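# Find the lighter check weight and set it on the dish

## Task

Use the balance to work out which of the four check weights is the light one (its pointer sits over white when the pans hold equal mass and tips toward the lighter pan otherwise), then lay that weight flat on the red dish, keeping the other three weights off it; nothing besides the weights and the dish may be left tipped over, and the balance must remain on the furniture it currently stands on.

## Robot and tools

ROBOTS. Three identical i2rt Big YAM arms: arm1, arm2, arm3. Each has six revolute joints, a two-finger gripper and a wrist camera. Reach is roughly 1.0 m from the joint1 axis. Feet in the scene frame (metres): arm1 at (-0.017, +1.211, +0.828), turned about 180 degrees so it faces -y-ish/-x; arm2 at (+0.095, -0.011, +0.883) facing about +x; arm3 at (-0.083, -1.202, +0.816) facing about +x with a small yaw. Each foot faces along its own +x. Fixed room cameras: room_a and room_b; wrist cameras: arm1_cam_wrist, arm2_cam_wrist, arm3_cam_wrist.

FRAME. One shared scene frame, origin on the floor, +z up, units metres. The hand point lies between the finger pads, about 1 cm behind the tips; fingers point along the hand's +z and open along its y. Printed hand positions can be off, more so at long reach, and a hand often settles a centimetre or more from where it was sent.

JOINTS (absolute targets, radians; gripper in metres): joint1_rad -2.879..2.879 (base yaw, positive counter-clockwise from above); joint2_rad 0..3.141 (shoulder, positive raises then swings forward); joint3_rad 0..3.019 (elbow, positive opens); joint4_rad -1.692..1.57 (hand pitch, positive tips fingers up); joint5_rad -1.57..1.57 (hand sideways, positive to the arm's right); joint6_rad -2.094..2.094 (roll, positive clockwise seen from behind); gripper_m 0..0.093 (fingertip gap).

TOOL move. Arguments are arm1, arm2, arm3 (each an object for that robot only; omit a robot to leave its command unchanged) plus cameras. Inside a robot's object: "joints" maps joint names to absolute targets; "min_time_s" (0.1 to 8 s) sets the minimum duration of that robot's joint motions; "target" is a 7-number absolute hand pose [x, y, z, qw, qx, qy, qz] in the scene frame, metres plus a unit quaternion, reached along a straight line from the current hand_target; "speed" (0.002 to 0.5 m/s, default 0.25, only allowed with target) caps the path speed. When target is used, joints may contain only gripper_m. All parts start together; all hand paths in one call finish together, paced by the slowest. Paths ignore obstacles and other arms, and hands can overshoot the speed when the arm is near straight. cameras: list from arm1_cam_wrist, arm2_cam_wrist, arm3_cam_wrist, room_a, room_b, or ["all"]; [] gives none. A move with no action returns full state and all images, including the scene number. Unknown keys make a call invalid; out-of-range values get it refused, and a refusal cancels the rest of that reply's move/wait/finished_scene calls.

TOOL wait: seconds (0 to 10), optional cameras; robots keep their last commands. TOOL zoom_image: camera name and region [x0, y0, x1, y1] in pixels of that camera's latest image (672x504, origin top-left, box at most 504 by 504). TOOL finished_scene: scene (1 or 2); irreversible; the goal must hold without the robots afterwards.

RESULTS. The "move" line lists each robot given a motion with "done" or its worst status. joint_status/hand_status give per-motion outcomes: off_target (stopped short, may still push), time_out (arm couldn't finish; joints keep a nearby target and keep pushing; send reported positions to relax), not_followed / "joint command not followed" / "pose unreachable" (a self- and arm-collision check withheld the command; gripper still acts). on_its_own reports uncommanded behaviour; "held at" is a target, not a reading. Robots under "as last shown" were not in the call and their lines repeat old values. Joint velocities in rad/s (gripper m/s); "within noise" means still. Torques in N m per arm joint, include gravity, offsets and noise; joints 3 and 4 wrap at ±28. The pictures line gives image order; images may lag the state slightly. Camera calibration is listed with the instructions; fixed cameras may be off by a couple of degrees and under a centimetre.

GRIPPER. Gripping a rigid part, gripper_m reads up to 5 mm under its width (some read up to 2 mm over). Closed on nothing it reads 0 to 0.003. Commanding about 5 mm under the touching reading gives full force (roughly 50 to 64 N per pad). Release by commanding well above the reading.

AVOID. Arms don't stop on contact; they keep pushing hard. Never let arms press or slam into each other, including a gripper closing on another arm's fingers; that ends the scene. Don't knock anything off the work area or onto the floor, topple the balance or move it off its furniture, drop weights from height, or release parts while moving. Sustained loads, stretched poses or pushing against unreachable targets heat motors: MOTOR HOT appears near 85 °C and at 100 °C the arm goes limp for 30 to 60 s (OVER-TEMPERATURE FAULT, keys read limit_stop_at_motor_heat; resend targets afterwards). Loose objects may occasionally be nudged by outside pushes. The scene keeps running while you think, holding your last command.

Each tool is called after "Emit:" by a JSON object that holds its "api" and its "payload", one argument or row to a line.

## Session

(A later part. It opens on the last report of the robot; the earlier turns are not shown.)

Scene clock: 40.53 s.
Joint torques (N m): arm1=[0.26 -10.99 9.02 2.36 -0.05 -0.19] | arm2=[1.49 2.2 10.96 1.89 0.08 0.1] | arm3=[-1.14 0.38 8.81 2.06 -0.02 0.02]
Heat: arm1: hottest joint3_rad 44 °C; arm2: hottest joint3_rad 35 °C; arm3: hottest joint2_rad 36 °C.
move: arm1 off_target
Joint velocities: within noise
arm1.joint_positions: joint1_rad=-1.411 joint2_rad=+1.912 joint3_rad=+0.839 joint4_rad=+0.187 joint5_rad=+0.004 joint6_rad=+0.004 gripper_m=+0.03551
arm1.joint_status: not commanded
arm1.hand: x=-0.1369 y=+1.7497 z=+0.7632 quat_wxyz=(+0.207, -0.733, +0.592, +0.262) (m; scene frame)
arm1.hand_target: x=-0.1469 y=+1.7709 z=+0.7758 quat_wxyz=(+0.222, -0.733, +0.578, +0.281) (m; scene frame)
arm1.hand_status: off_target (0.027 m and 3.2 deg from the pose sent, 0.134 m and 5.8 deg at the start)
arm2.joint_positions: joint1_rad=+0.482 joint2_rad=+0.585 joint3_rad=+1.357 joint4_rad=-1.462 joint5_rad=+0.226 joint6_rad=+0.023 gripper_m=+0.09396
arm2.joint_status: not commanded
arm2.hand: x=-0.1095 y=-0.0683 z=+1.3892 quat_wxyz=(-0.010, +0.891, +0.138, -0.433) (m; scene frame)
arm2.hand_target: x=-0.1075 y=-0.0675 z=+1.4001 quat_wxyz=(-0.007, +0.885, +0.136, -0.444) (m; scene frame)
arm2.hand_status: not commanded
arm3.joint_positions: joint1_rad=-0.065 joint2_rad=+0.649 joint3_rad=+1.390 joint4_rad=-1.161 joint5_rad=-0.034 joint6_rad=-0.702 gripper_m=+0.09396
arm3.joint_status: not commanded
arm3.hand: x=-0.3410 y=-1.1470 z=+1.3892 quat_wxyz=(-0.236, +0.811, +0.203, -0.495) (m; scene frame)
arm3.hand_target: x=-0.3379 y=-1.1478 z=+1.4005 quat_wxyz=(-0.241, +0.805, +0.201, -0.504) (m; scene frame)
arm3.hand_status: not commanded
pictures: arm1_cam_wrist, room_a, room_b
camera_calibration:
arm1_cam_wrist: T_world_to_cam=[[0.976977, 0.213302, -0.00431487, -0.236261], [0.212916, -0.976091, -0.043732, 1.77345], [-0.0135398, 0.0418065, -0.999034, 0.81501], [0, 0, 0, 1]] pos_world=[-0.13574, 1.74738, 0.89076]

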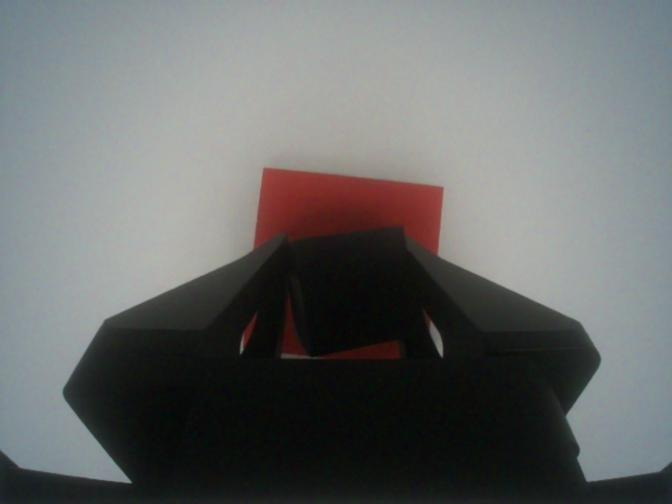

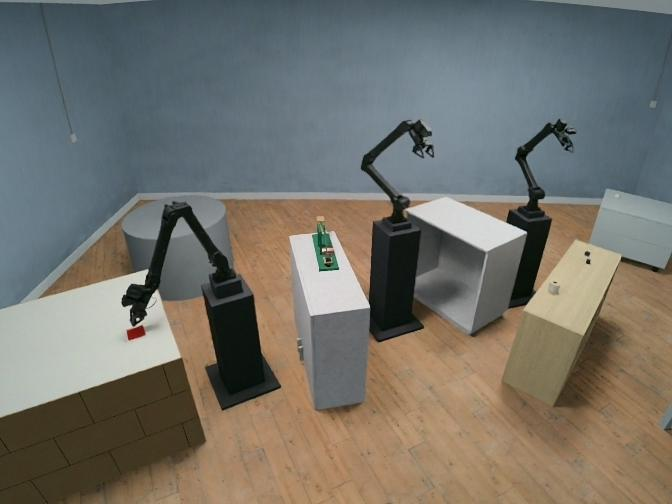

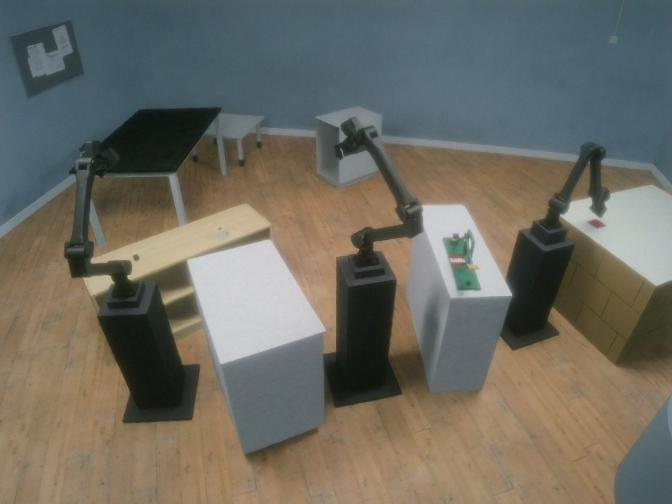

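Emit:
{"api": "move", "payload": {
  "arm1": {"target": [-0.146, 1.782, 0.744, 0.2360, -0.7260, 0.5723, 0.2994], "speed": 0.06},
  "cameras": ["arm1_cam_wrist", "room_a", "room_b"]
}}

Emit:
{"api": "zoom_image", "payload": {
  "camera": "room_a",
  "region": [110, 300, 160, 350]
}}

Emit:
{"api": "zoom_image", "payload": {
  "camera": "room_b",
  "region": [570, 190, 620, 240]
}}

Scene clock: 42.23 s.
Joint torques (N m): arm1=[-0.15 -11.46 8.05 2.39 -0.03 -0.23] | arm2=[1.55 2.2 10.92 1.96 0.09 0.12] | arm3=[-1.08 0.44 8.81 2.07 -0.01 0.02]
Heat: arm1: hottest joint3_rad 44 °C; arm2: hottest joint3_rad 36 °C; arm3: hottest joint2_rad 36 °C.
move: arm1 off_target
Joint velocities: within noise
arm1.joint_positions: joint1_rad=-1.411 joint2_rad=+2.018 joint3_rad=+0.850 joint4_rad=+0.332 joint5_rad=-0.002 joint6_rad=-0.001 gripper_m=+0.03551
arm1.joint_status: not commanded
arm1.hand: x=-0.1405 y=+1.7605 z=+0.7338 quat_wxyz=(+0.220, -0.729, +0.584, +0.282) (m; scene frame)
arm1.hand_target: x=-0.1458 y=+1.7810 z=+0.7446 quat_wxyz=(+0.236, -0.726, +0.572, +0.299) (m; scene frame)
arm1.hand_status: off_target (0.024 m and 3.0 deg from the pose sent, 0.039 m and 5.9 deg at the start)
arm2, arm3: as last shown
pictures: arm1_cam_wrist, room_a, room_b
camera_calibration:
arm1_cam_wrist: T_world_to_cam=[[0.97525, 0.221046, -0.00506663, -0.248352], [0.219585, -0.970978, -0.0947821, 1.81283], [-0.0258708, 0.0913237, -0.995485, 0.693565], [0, 0, 0, 1]] pos_world=[-0.137922, 1.75178, 0.860999]

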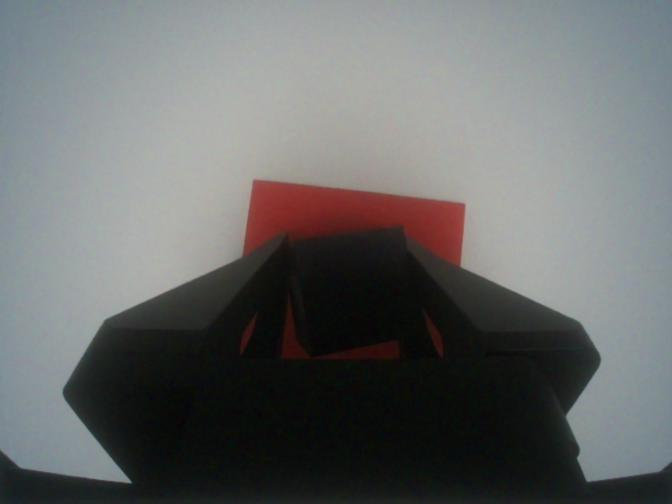

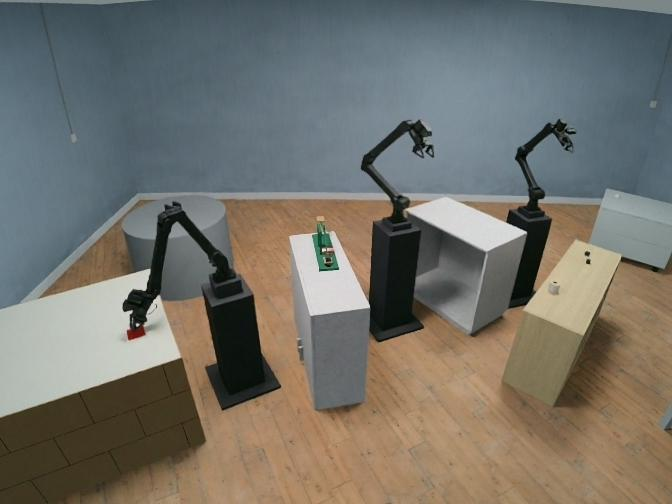

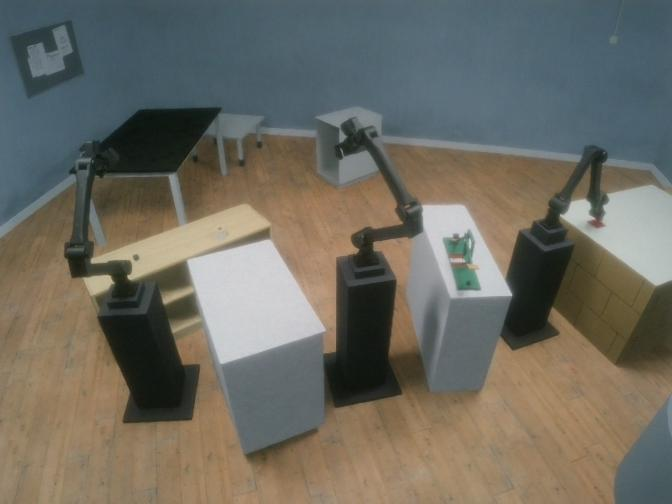

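Scaled by 10.080 from the camera's 672x504 image, which has a finer 960x720 frame.

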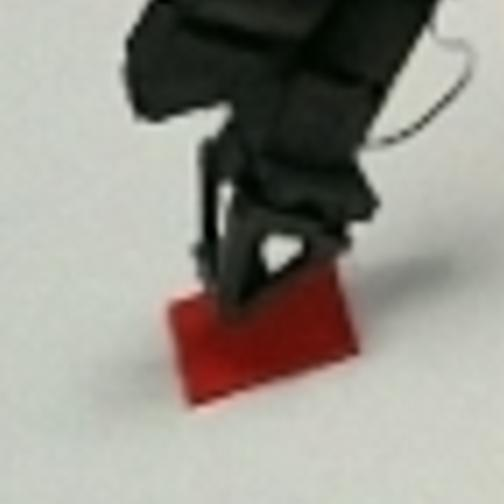

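Scaled by 10.080 from the camera's 672x504 image, which has a finer 960x720 frame.

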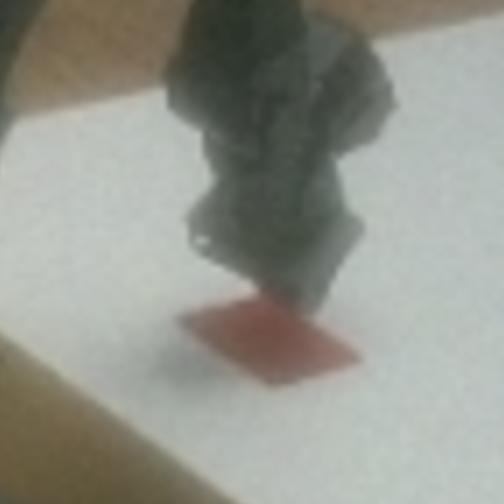

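Emit:
{"api": "move", "payload": {
  "arm1": {"target": [-0.144, 1.777, 0.729, 0.2219, -0.7332, 0.5780, 0.2815], "speed": 0.05},
  "cameras": ["arm1_cam_wrist", "room_a"]
}}

Emit:
{"api": "zoom_image", "payload": {
  "camera": "room_a",
  "region": [110, 300, 160, 350]
}}

Scene clock: 43.53 s.
Joint torques (N m): arm1=[-0.21 -10.93 8.09 1.43 -0.01 -0.23] | arm2=[1.38 2.32 10.93 1.96 0.09 0.12] | arm3=[-1.14 0.38 8.8 2.1 -0.01 0.01]
Heat: arm1: hottest joint3_rad 44 °C; arm2: hottest joint3_rad 36 °C; arm3: hottest joint3_rad 37 °C.
move: arm1 off_target
Joint velocities: within noise
arm1.joint_positions: joint1_rad=-1.411 joint2_rad=+2.041 joint3_rad=+0.864 joint4_rad=+0.318 joint5_rad=-0.003 joint6_rad=-0.003 gripper_m=+0.03551
arm1.joint_status: not commanded
arm1.hand: x=-0.1406 y=+1.7597 z=+0.7230 quat_wxyz=(+0.213, -0.732, +0.586, +0.274) (m; scene frame)
arm1.hand_target: x=-0.1440 y=+1.7765 z=+0.7296 quat_wxyz=(+0.222, -0.733, +0.578, +0.282) (m; scene frame)
arm1.hand_status: off_target (0.019 m and 1.6 deg from the pose sent, 0.017 m and 0.9 deg at the start)
arm2, arm3: as last shown
pictures: arm1_cam_wrist, room_a
camera_calibration:
arm1_cam_wrist: T_world_to_cam=[[0.974875, 0.222704, -0.00469901, -0.251457], [0.221822, -0.972511, -0.0708342, 1.7967], [-0.0203449, 0.0680121, -0.997477, 0.726227], [0, 0, 0, 1]] pos_world=[-0.138634, 1.75392, 0.850481]

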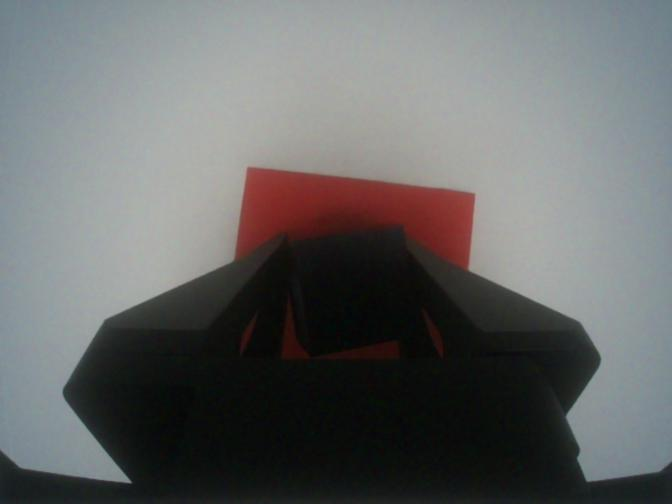

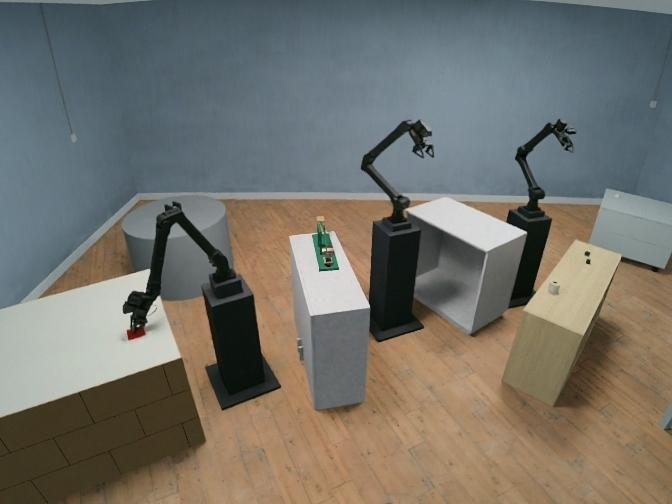

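Scaled by 10.080 from the camera's 672x504 image, which has a finer 960x720 frame.

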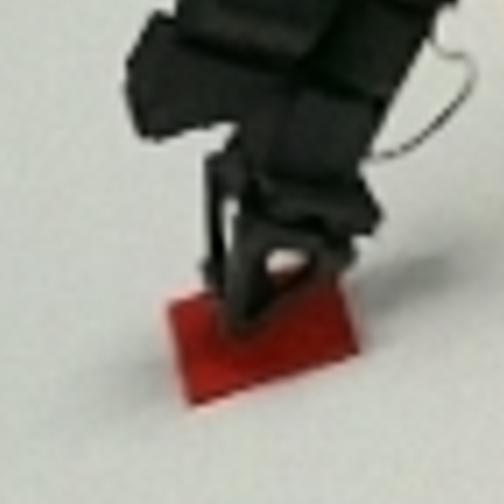

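Emit:
{"api": "move", "payload": {
  "arm1": {"target": [-0.144, 1.777, 0.720, 0.2219, -0.7332, 0.5780, 0.2815], "speed": 0.04},
  "cameras": ["arm1_cam_wrist"]
}}

Emit:
{"api": "zoom_image", "payload": {
  "camera": "arm1_cam_wrist",
  "region": [220, 140, 490, 370]
}}

Scene clock: 44.70 s.
Joint torques (N m): arm1=[-0.67 -11.22 7.66 2.21 -0.02 -0.19] | arm2=[1.61 2.26 10.93 1.96 0.08 0.11] | arm3=[-1.14 0.44 8.81 2.09 -0.01 0.01]
Heat: arm1: hottest joint3_rad 44 °C; arm2: hottest joint3_rad 36 °C; arm3: hottest joint3_rad 37 °C.
move: arm1 off_target
Joint velocities: within noise
arm1.joint_positions: joint1_rad=-1.411 joint2_rad=+2.064 joint3_rad=+0.869 joint4_rad=+0.318 joint5_rad=-0.003 joint6_rad=-0.003 gripper_m=+0.03551
arm1.joint_status: not commanded
arm1.hand: x=-0.1400 y=+1.7570 z=+0.7124 quat_wxyz=(+0.208, -0.735, +0.588, +0.267) (m; scene frame)
arm1.hand_target: x=-0.1439 y=+1.7762 z=+0.7207 quat_wxyz=(+0.222, -0.733, +0.578, +0.281) (m; scene frame)
arm1.hand_status: off_target (0.022 m and 2.5 deg from the pose sent, 0.018 m and 1.6 deg at the start)
arm2, arm3: as last shown
pictures: arm1_cam_wrist
camera_calibration:
arm1_cam_wrist: T_world_to_cam=[[0.974782, 0.223114, -0.00455145, -0.252252], [0.222562, -0.973457, -0.0533606, 1.78259], [-0.0163362, 0.0510019, -0.998565, 0.747068], [0, 0, 0, 1]] pos_world=[-0.138643, 1.75345, 0.839967]

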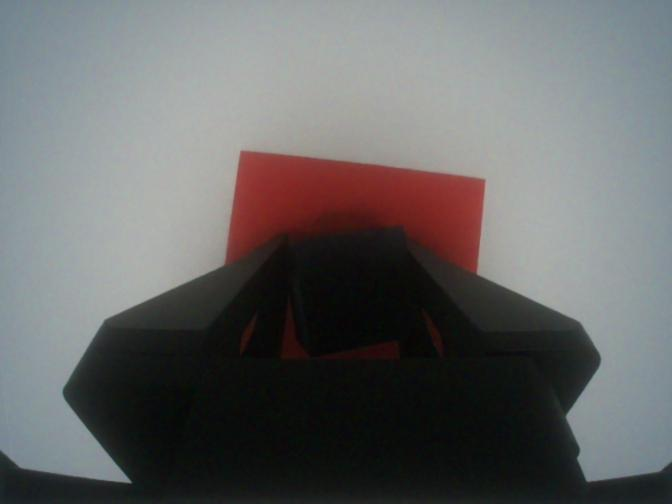

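Scaled by 1.867 from the camera's 672x504 image, which has a finer 960x720 frame.

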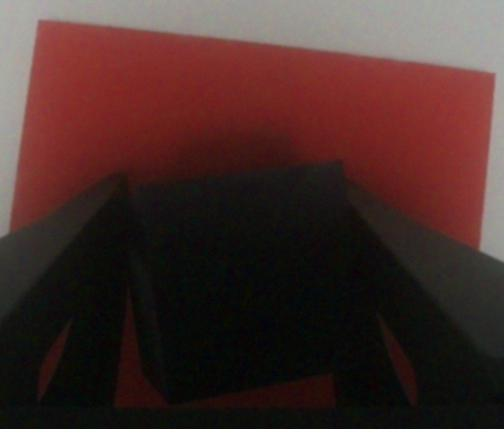

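Emit:
{"api": "move", "payload": {
  "arm1": {"target": [-0.143, 1.777, 0.714, 0.2291, -0.7297, 0.5752, 0.2905], "speed": 0.03},
  "cameras": ["arm1_cam_wrist", "room_a"]
}}

Emit:
{"api": "zoom_image", "payload": {
  "camera": "room_a",
  "region": [110, 300, 160, 350]
}}

Emit:
{"api": "zoom_image", "payload": {
  "camera": "arm1_cam_wrist",
  "region": [220, 140, 490, 370]
}}

Scene clock: 45.97 s.
Joint torques (N m): arm1=[-0.26 -10.87 6.83 2.3 -0.02 -0.22] | arm2=[1.61 2.26 10.99 1.92 0.06 0.1] | arm3=[-1.14 0.44 8.76 2.09 -0.01 0.01]
Heat: arm1: hottest joint3_rad 44 °C; arm2: hottest joint3_rad 36 °C; arm3: hottest joint3_rad 37 °C.
move: arm1 off_target
Joint velocities: within noise
arm1.joint_positions: joint1_rad=-1.411 joint2_rad=+2.080 joint3_rad=+0.869 joint4_rad=+0.373 joint5_rad=-0.005 joint6_rad=-0.004 gripper_m=+0.03551
arm1.joint_status: not commanded
arm1.hand: x=-0.1418 y=+1.7629 z=+0.7122 quat_wxyz=(+0.219, -0.730, +0.583, +0.281) (m; scene frame)
arm1.hand_target: x=-0.1429 y=+1.7765 z=+0.7144 quat_wxyz=(+0.229, -0.730, +0.575, +0.290) (m; scene frame)
arm1.hand_status: off_target (0.014 m and 1.8 deg from the pose sent, 0.020 m and 3.9 deg at the start)
arm2, arm3: as last shown
pictures: arm1_cam_wrist, room_a
camera_calibration:
arm1_cam_wrist: T_world_to_cam=[[0.974343, 0.225003, -0.00551018, -0.254627], [0.223583, -0.970425, -0.0910215, 1.81031], [-0.0258273, 0.0874542, -0.995834, 0.678951], [0, 0, 0, 1]] pos_world=[-0.139125, 1.75468, 0.839496]

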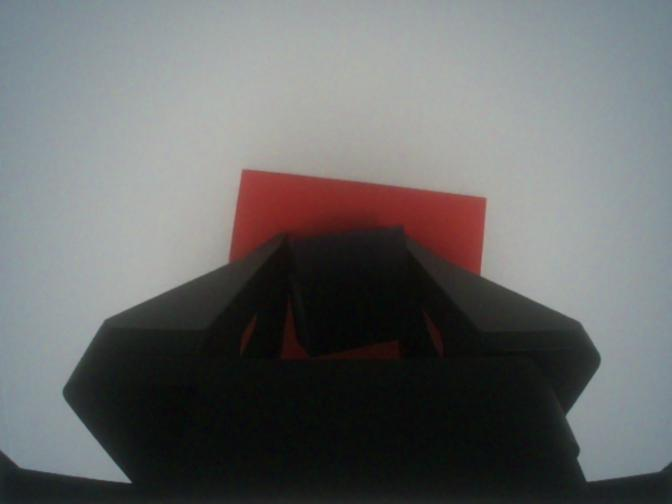

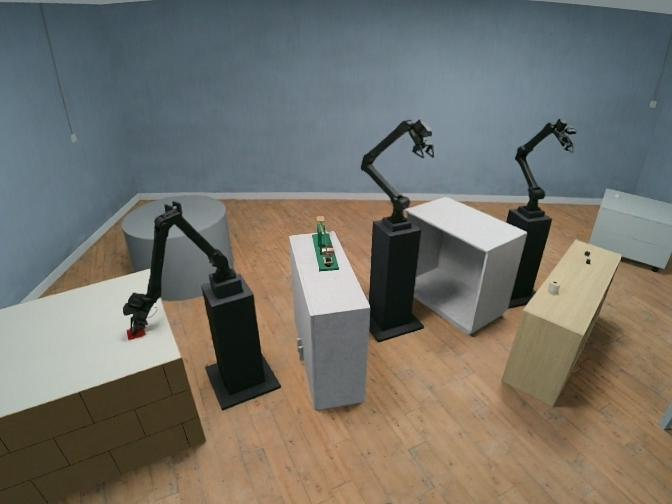

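Scaled by 10.080 from the camera's 672x504 image, which has a finer 960x720 frame.

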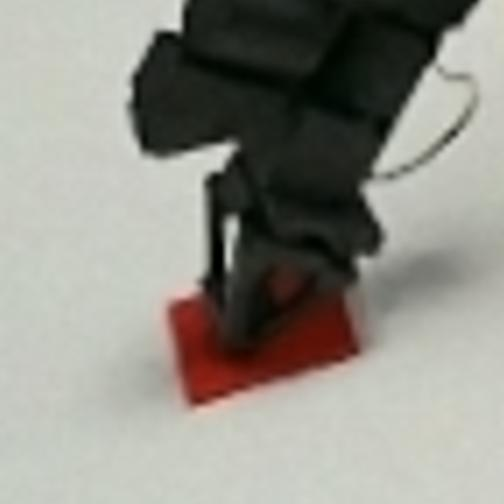

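Scaled by 1.867 from the camera's 672x504 image, which has a finer 960x720 frame.

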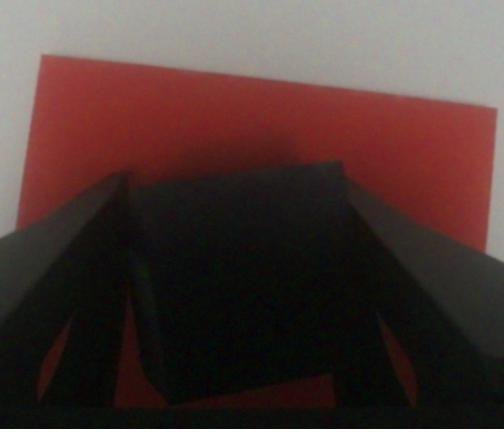

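Emit:
{"api": "move", "payload": {
  "arm1": {"target": [-0.143, 1.777, 0.704, 0.2291, -0.7297, 0.5752, 0.2905], "speed": 0.04},
  "cameras": ["arm1_cam_wrist"]
}}

Emit:
{"api": "zoom_image", "payload": {
  "camera": "arm1_cam_wrist",
  "region": [220, 140, 490, 370]
}}

Scene clock: 47.13 s.
Joint torques (N m): arm1=[-0.91 -9.52 7.28 1.92 0.01 -0.23] | arm2=[1.32 2.08 10.95 1.95 0.06 0.1] | arm3=[-1.14 0.44 8.81 2.07 -0.01 0.01]
Heat: arm1: hottest joint3_rad 44 °C; arm2: hottest joint3_rad 36 °C; arm3: hottest joint3_rad 37 °C.
move: arm1 off_target
Joint velocities: within noise
arm1.joint_positions: joint1_rad=-1.411 joint2_rad=+2.091 joint3_rad=+0.869 joint4_rad=+0.404 joint5_rad=-0.006 joint6_rad=-0.004 gripper_m=+0.03551
arm1.joint_status: not commanded
arm1.hand: x=-0.1426 y=+1.7657 z=+0.7113 quat_wxyz=(+0.224, -0.728, +0.581, +0.289) (m; scene frame)
arm1.hand_target: x=-0.1429 y=+1.7764 z=+0.7043 quat_wxyz=(+0.229, -0.730, +0.575, +0.290) (m; scene frame)
arm1.hand_status: off_target (0.013 m and 0.9 deg from the pose sent, 0.016 m and 1.8 deg at the start)
arm2, arm3: as last shown
pictures: arm1_cam_wrist
camera_calibration:
arm1_cam_wrist: T_world_to_cam=[[0.974176, 0.225704, -0.00623156, -0.255179], [0.223648, -0.968358, -0.110745, 1.82352], [-0.03103, 0.106491, -0.993829, 0.642016], [0, 0, 0, 1]] pos_world=[-0.139315, 1.75504, 0.83841]

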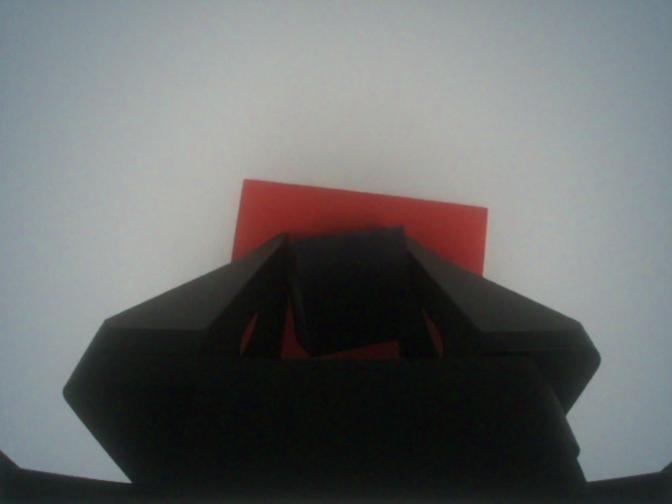

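Scaled by 1.867 from the camera's 672x504 image, which has a finer 960x720 frame.

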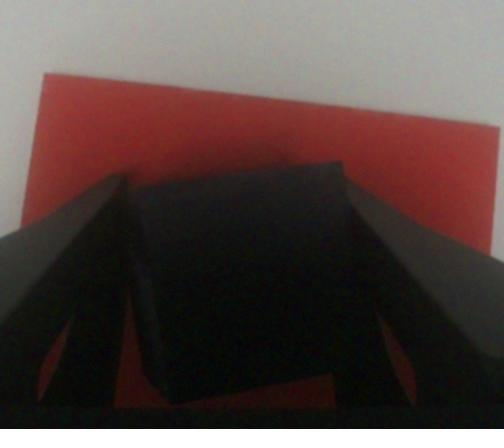

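Emit:
{"api": "move", "payload": {
  "arm1": {"target": [-0.1425, 1.772, 0.714, 0.2291, -0.7297, 0.5752, 0.2905], "speed": 0.04}
}}

Emit:
{"api": "move", "payload": {
  "arm1": {"joints": {"gripper_m": 0.05}, "min_time_s": 1.5},
  "cameras": ["arm1_cam_wrist"]
}}

Emit:
{"api": "zoom_image", "payload": {
  "camera": "arm1_cam_wrist",
  "region": [220, 140, 490, 370]
}}

Scene clock: 48.30 s.
Joint torques (N m): arm1=[-0.67 -11.99 5.61 1.51 0.01 -0.21] | arm2=[1.49 2.37 11.02 1.99 0.08 0.11] | arm3=[-1.2 0.44 8.8 2.07 -0.01 0.02]
Heat: arm1: hottest joint3_rad 44 °C; arm2: hottest joint3_rad 36 °C; arm3: hottest joint3_rad 37 °C.
move: arm1 done
Joint velocities: within noise
arm1.joint_positions: joint1_rad=-1.411 joint2_rad=+2.091 joint3_rad=+0.869 joint4_rad=+0.404 joint5_rad=-0.006 joint6_rad=-0.004 gripper_m=+0.03551
arm1.joint_status: not commanded
arm1.hand: x=-0.1426 y=+1.7657 z=+0.7113 quat_wxyz=(+0.224, -0.728, +0.581, +0.289) (m; scene frame)
arm1.hand_target: x=-0.1425 y=+1.7719 z=+0.7141 quat_wxyz=(+0.229, -0.730, +0.575, +0.290) (m; scene frame)
arm1.hand_status: done (0.007 m and 0.9 deg from the pose sent, 0.007 m and 0.9 deg at the start)
arm2, arm3: as last shown
pictures: none

Scene clock: 48.83 s.
Joint torques (N m): arm1=[-0.56 -12.04 5.6 1.33 0.09 -0.22] | arm2=[1.55 2.2 10.99 1.95 0.07 0.11] | arm3=[-1.14 0.5 8.79 2.07 0 0.01]
Heat: arm1: hottest joint3_rad 44 °C; arm2: hottest joint3_rad 36 °C; arm3: hottest joint3_rad 37 °C.
move: arm1 done
Joint velocities: within noise
arm1.joint_positions: joint1_rad=-1.411 joint2_rad=+2.091 joint3_rad=+0.869 joint4_rad=+0.404 joint5_rad=-0.007 joint6_rad=-0.006 gripper_m=+0.04983
arm1.joint_status: all done
arm1.hand: x=-0.1428 y=+1.7657 z=+0.7113 quat_wxyz=(+0.224, -0.728, +0.580, +0.289) (m; scene frame)
arm1.hand_target: x=-0.1425 y=+1.7719 z=+0.7141 quat_wxyz=(+0.229, -0.730, +0.575, +0.290) (m; scene frame)
arm1.hand_status: not commanded
arm2, arm3: as last shown
pictures: arm1_cam_wrist
camera_calibration:
arm1_cam_wrist: T_world_to_cam=[[0.973753, 0.227543, -0.00548442, -0.258893], [0.225555, -0.967915, -0.110753, 1.82306], [-0.0305096, 0.106609, -0.993833, 0.641878], [0, 0, 0, 1]] pos_world=[-0.139518, 1.75504, 0.83841]

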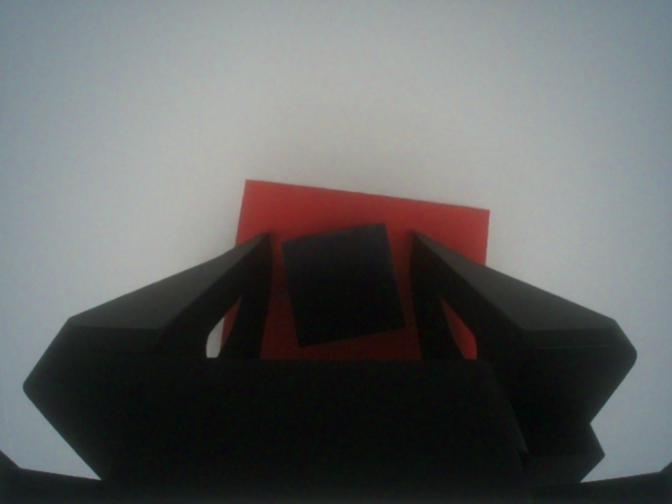

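Scaled by 1.867 from the camera's 672x504 image, which has a finer 960x720 frame.

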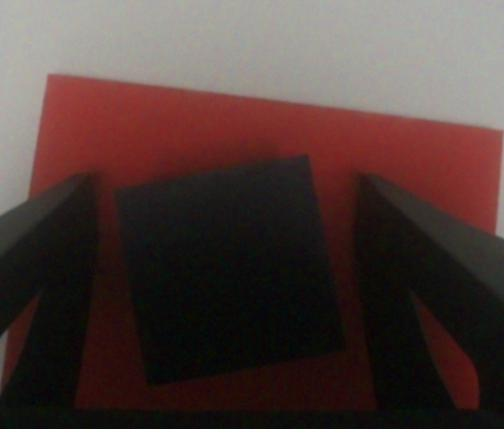

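Flat and released. Open wider and retract.

Emit:
{"api": "move", "payload": {
  "arm1": {"joints": {"gripper_m": 0.085}, "min_time_s": 1}
}}

Emit:
{"api": "move", "payload": {
  "arm1": {"target": [-0.115, 1.66, 0.82, 0.2291, -0.7297, 0.5752, 0.2905], "speed": 0.2},
  "cameras": ["arm1_cam_wrist", "room_a"]
}}

Scene clock: 49.63 s.
Joint torques (N m): arm1=[-0.79 -11.69 5.78 1.5 0.09 -0.2] | arm2=[1.38 2.08 10.92 1.98 0.09 0.1] | arm3=[-1.08 0.44 8.81 2.09 -0.01 0.01]
Heat: arm1: hottest joint3_rad 44 °C; arm2: hottest joint3_rad 36 °C; arm3: hottest joint3_rad 37 °C.
move: arm1 done
Joint velocities: within noise
arm1.joint_positions: joint1_rad=-1.411 joint2_rad=+2.091 joint3_rad=+0.869 joint4_rad=+0.404 joint5_rad=-0.007 joint6_rad=-0.009 gripper_m=+0.08483
arm1.joint_status: all done
arm1.hand: x=-0.1428 y=+1.7657 z=+0.7113 quat_wxyz=(+0.224, -0.729, +0.579, +0.289) (m; scene frame)
arm1.hand_target: x=-0.1425 y=+1.7719 z=+0.7141 quat_wxyz=(+0.229, -0.730, +0.575, +0.290) (m; scene frame)
arm1.hand_status: not commanded
arm2.joint_positions: joint1_rad=+0.482 joint2_rad=+0.585 joint3_rad=+1.357 joint4_rad=-1.462 joint5_rad=+0.226 joint6_rad=+0.023 gripper_m=+0.09396
arm2.joint_status: not commanded
arm2.hand: x=-0.1095 y=-0.0683 z=+1.3892 quat_wxyz=(-0.010, +0.891, +0.138, -0.433) (m; scene frame)
arm2.hand_target: x=-0.1075 y=-0.0675 z=+1.4001 quat_wxyz=(-0.007, +0.885, +0.136, -0.444) (m; scene frame)
arm2.hand_status: not commanded
arm3.joint_positions: joint1_rad=-0.065 joint2_rad=+0.649 joint3_rad=+1.390 joint4_rad=-1.161 joint5_rad=-0.034 joint6_rad=-0.702 gripper_m=+0.09396
arm3.joint_status: not commanded
arm3.hand: x=-0.3410 y=-1.1470 z=+1.3892 quat_wxyz=(-0.236, +0.811, +0.203, -0.495) (m; scene frame)
arm3.hand_target: x=-0.3379 y=-1.1478 z=+1.4005 quat_wxyz=(-0.241, +0.805, +0.201, -0.504) (m; scene frame)
arm3.hand_status: not commanded
pictures: none

Scene clock: 51.27 s.
Joint torques (N m): arm1=[-0.67 -9.52 5.83 1.33 -0.07 -0.22] | arm2=[1.61 2.2 11.02 1.98 0.08 0.11] | arm3=[-1.2 0.5 8.77 2.07 0 0.01]
Heat: arm1: hottest joint3_rad 43 °C; arm2: hottest joint3_rad 36 °C; arm3: hottest joint3_rad 37 °C.
move: arm1 done
Joint velocities: within noise
arm1.joint_positions: joint1_rad=-1.411 joint2_rad=+1.627 joint3_rad=+0.541 joint4_rad=+0.261 joint5_rad=-0.007 joint6_rad=-0.010 gripper_m=+0.08490
arm1.joint_status: not commanded
arm1.hand: x=-0.1177 y=+1.6570 z=+0.8111 quat_wxyz=(+0.222, -0.730, +0.579, +0.286) (m; scene frame)
arm1.hand_target: x=-0.1151 y=+1.6600 z=+0.8198 quat_wxyz=(+0.229, -0.730, +0.575, +0.290) (m; scene frame)
arm1.hand_status: done (0.010 m and 1.0 deg from the pose sent, 0.154 m and 0.7 deg at the start)
arm2, arm3: as last shown
pictures: arm1_cam_wrist, room_a
camera_calibration:
arm1_cam_wrist: T_world_to_cam=[[0.973043, 0.2306, -0.0032973, -0.26491], [0.229017, -0.967853, -0.10398, 1.71809], [-0.027169, 0.100422, -0.994574, 0.764681], [0, 0, 0, 1]] pos_world=[-0.114927, 1.64715, 0.938305]

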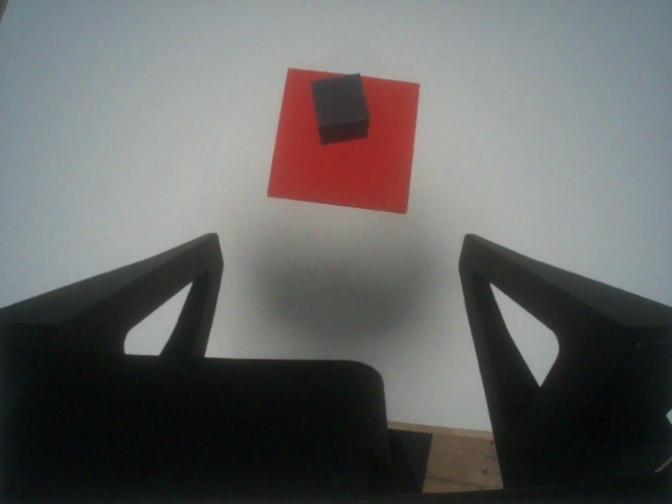

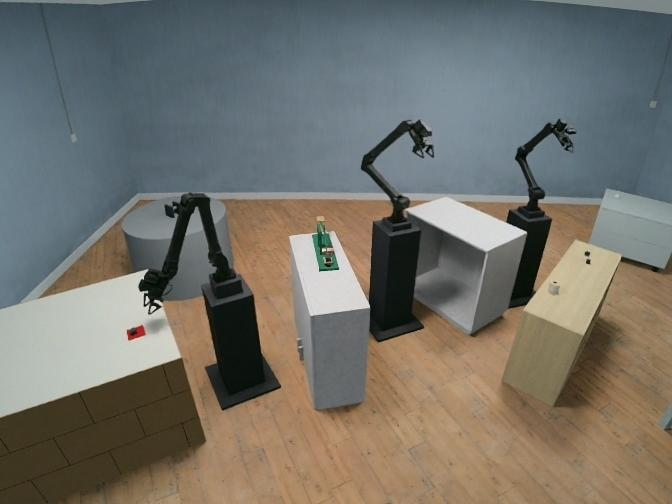

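Emit:
{"api": "finished_scene", "payload": {
  "scene": 1
}}

The scene is finished: the task was done.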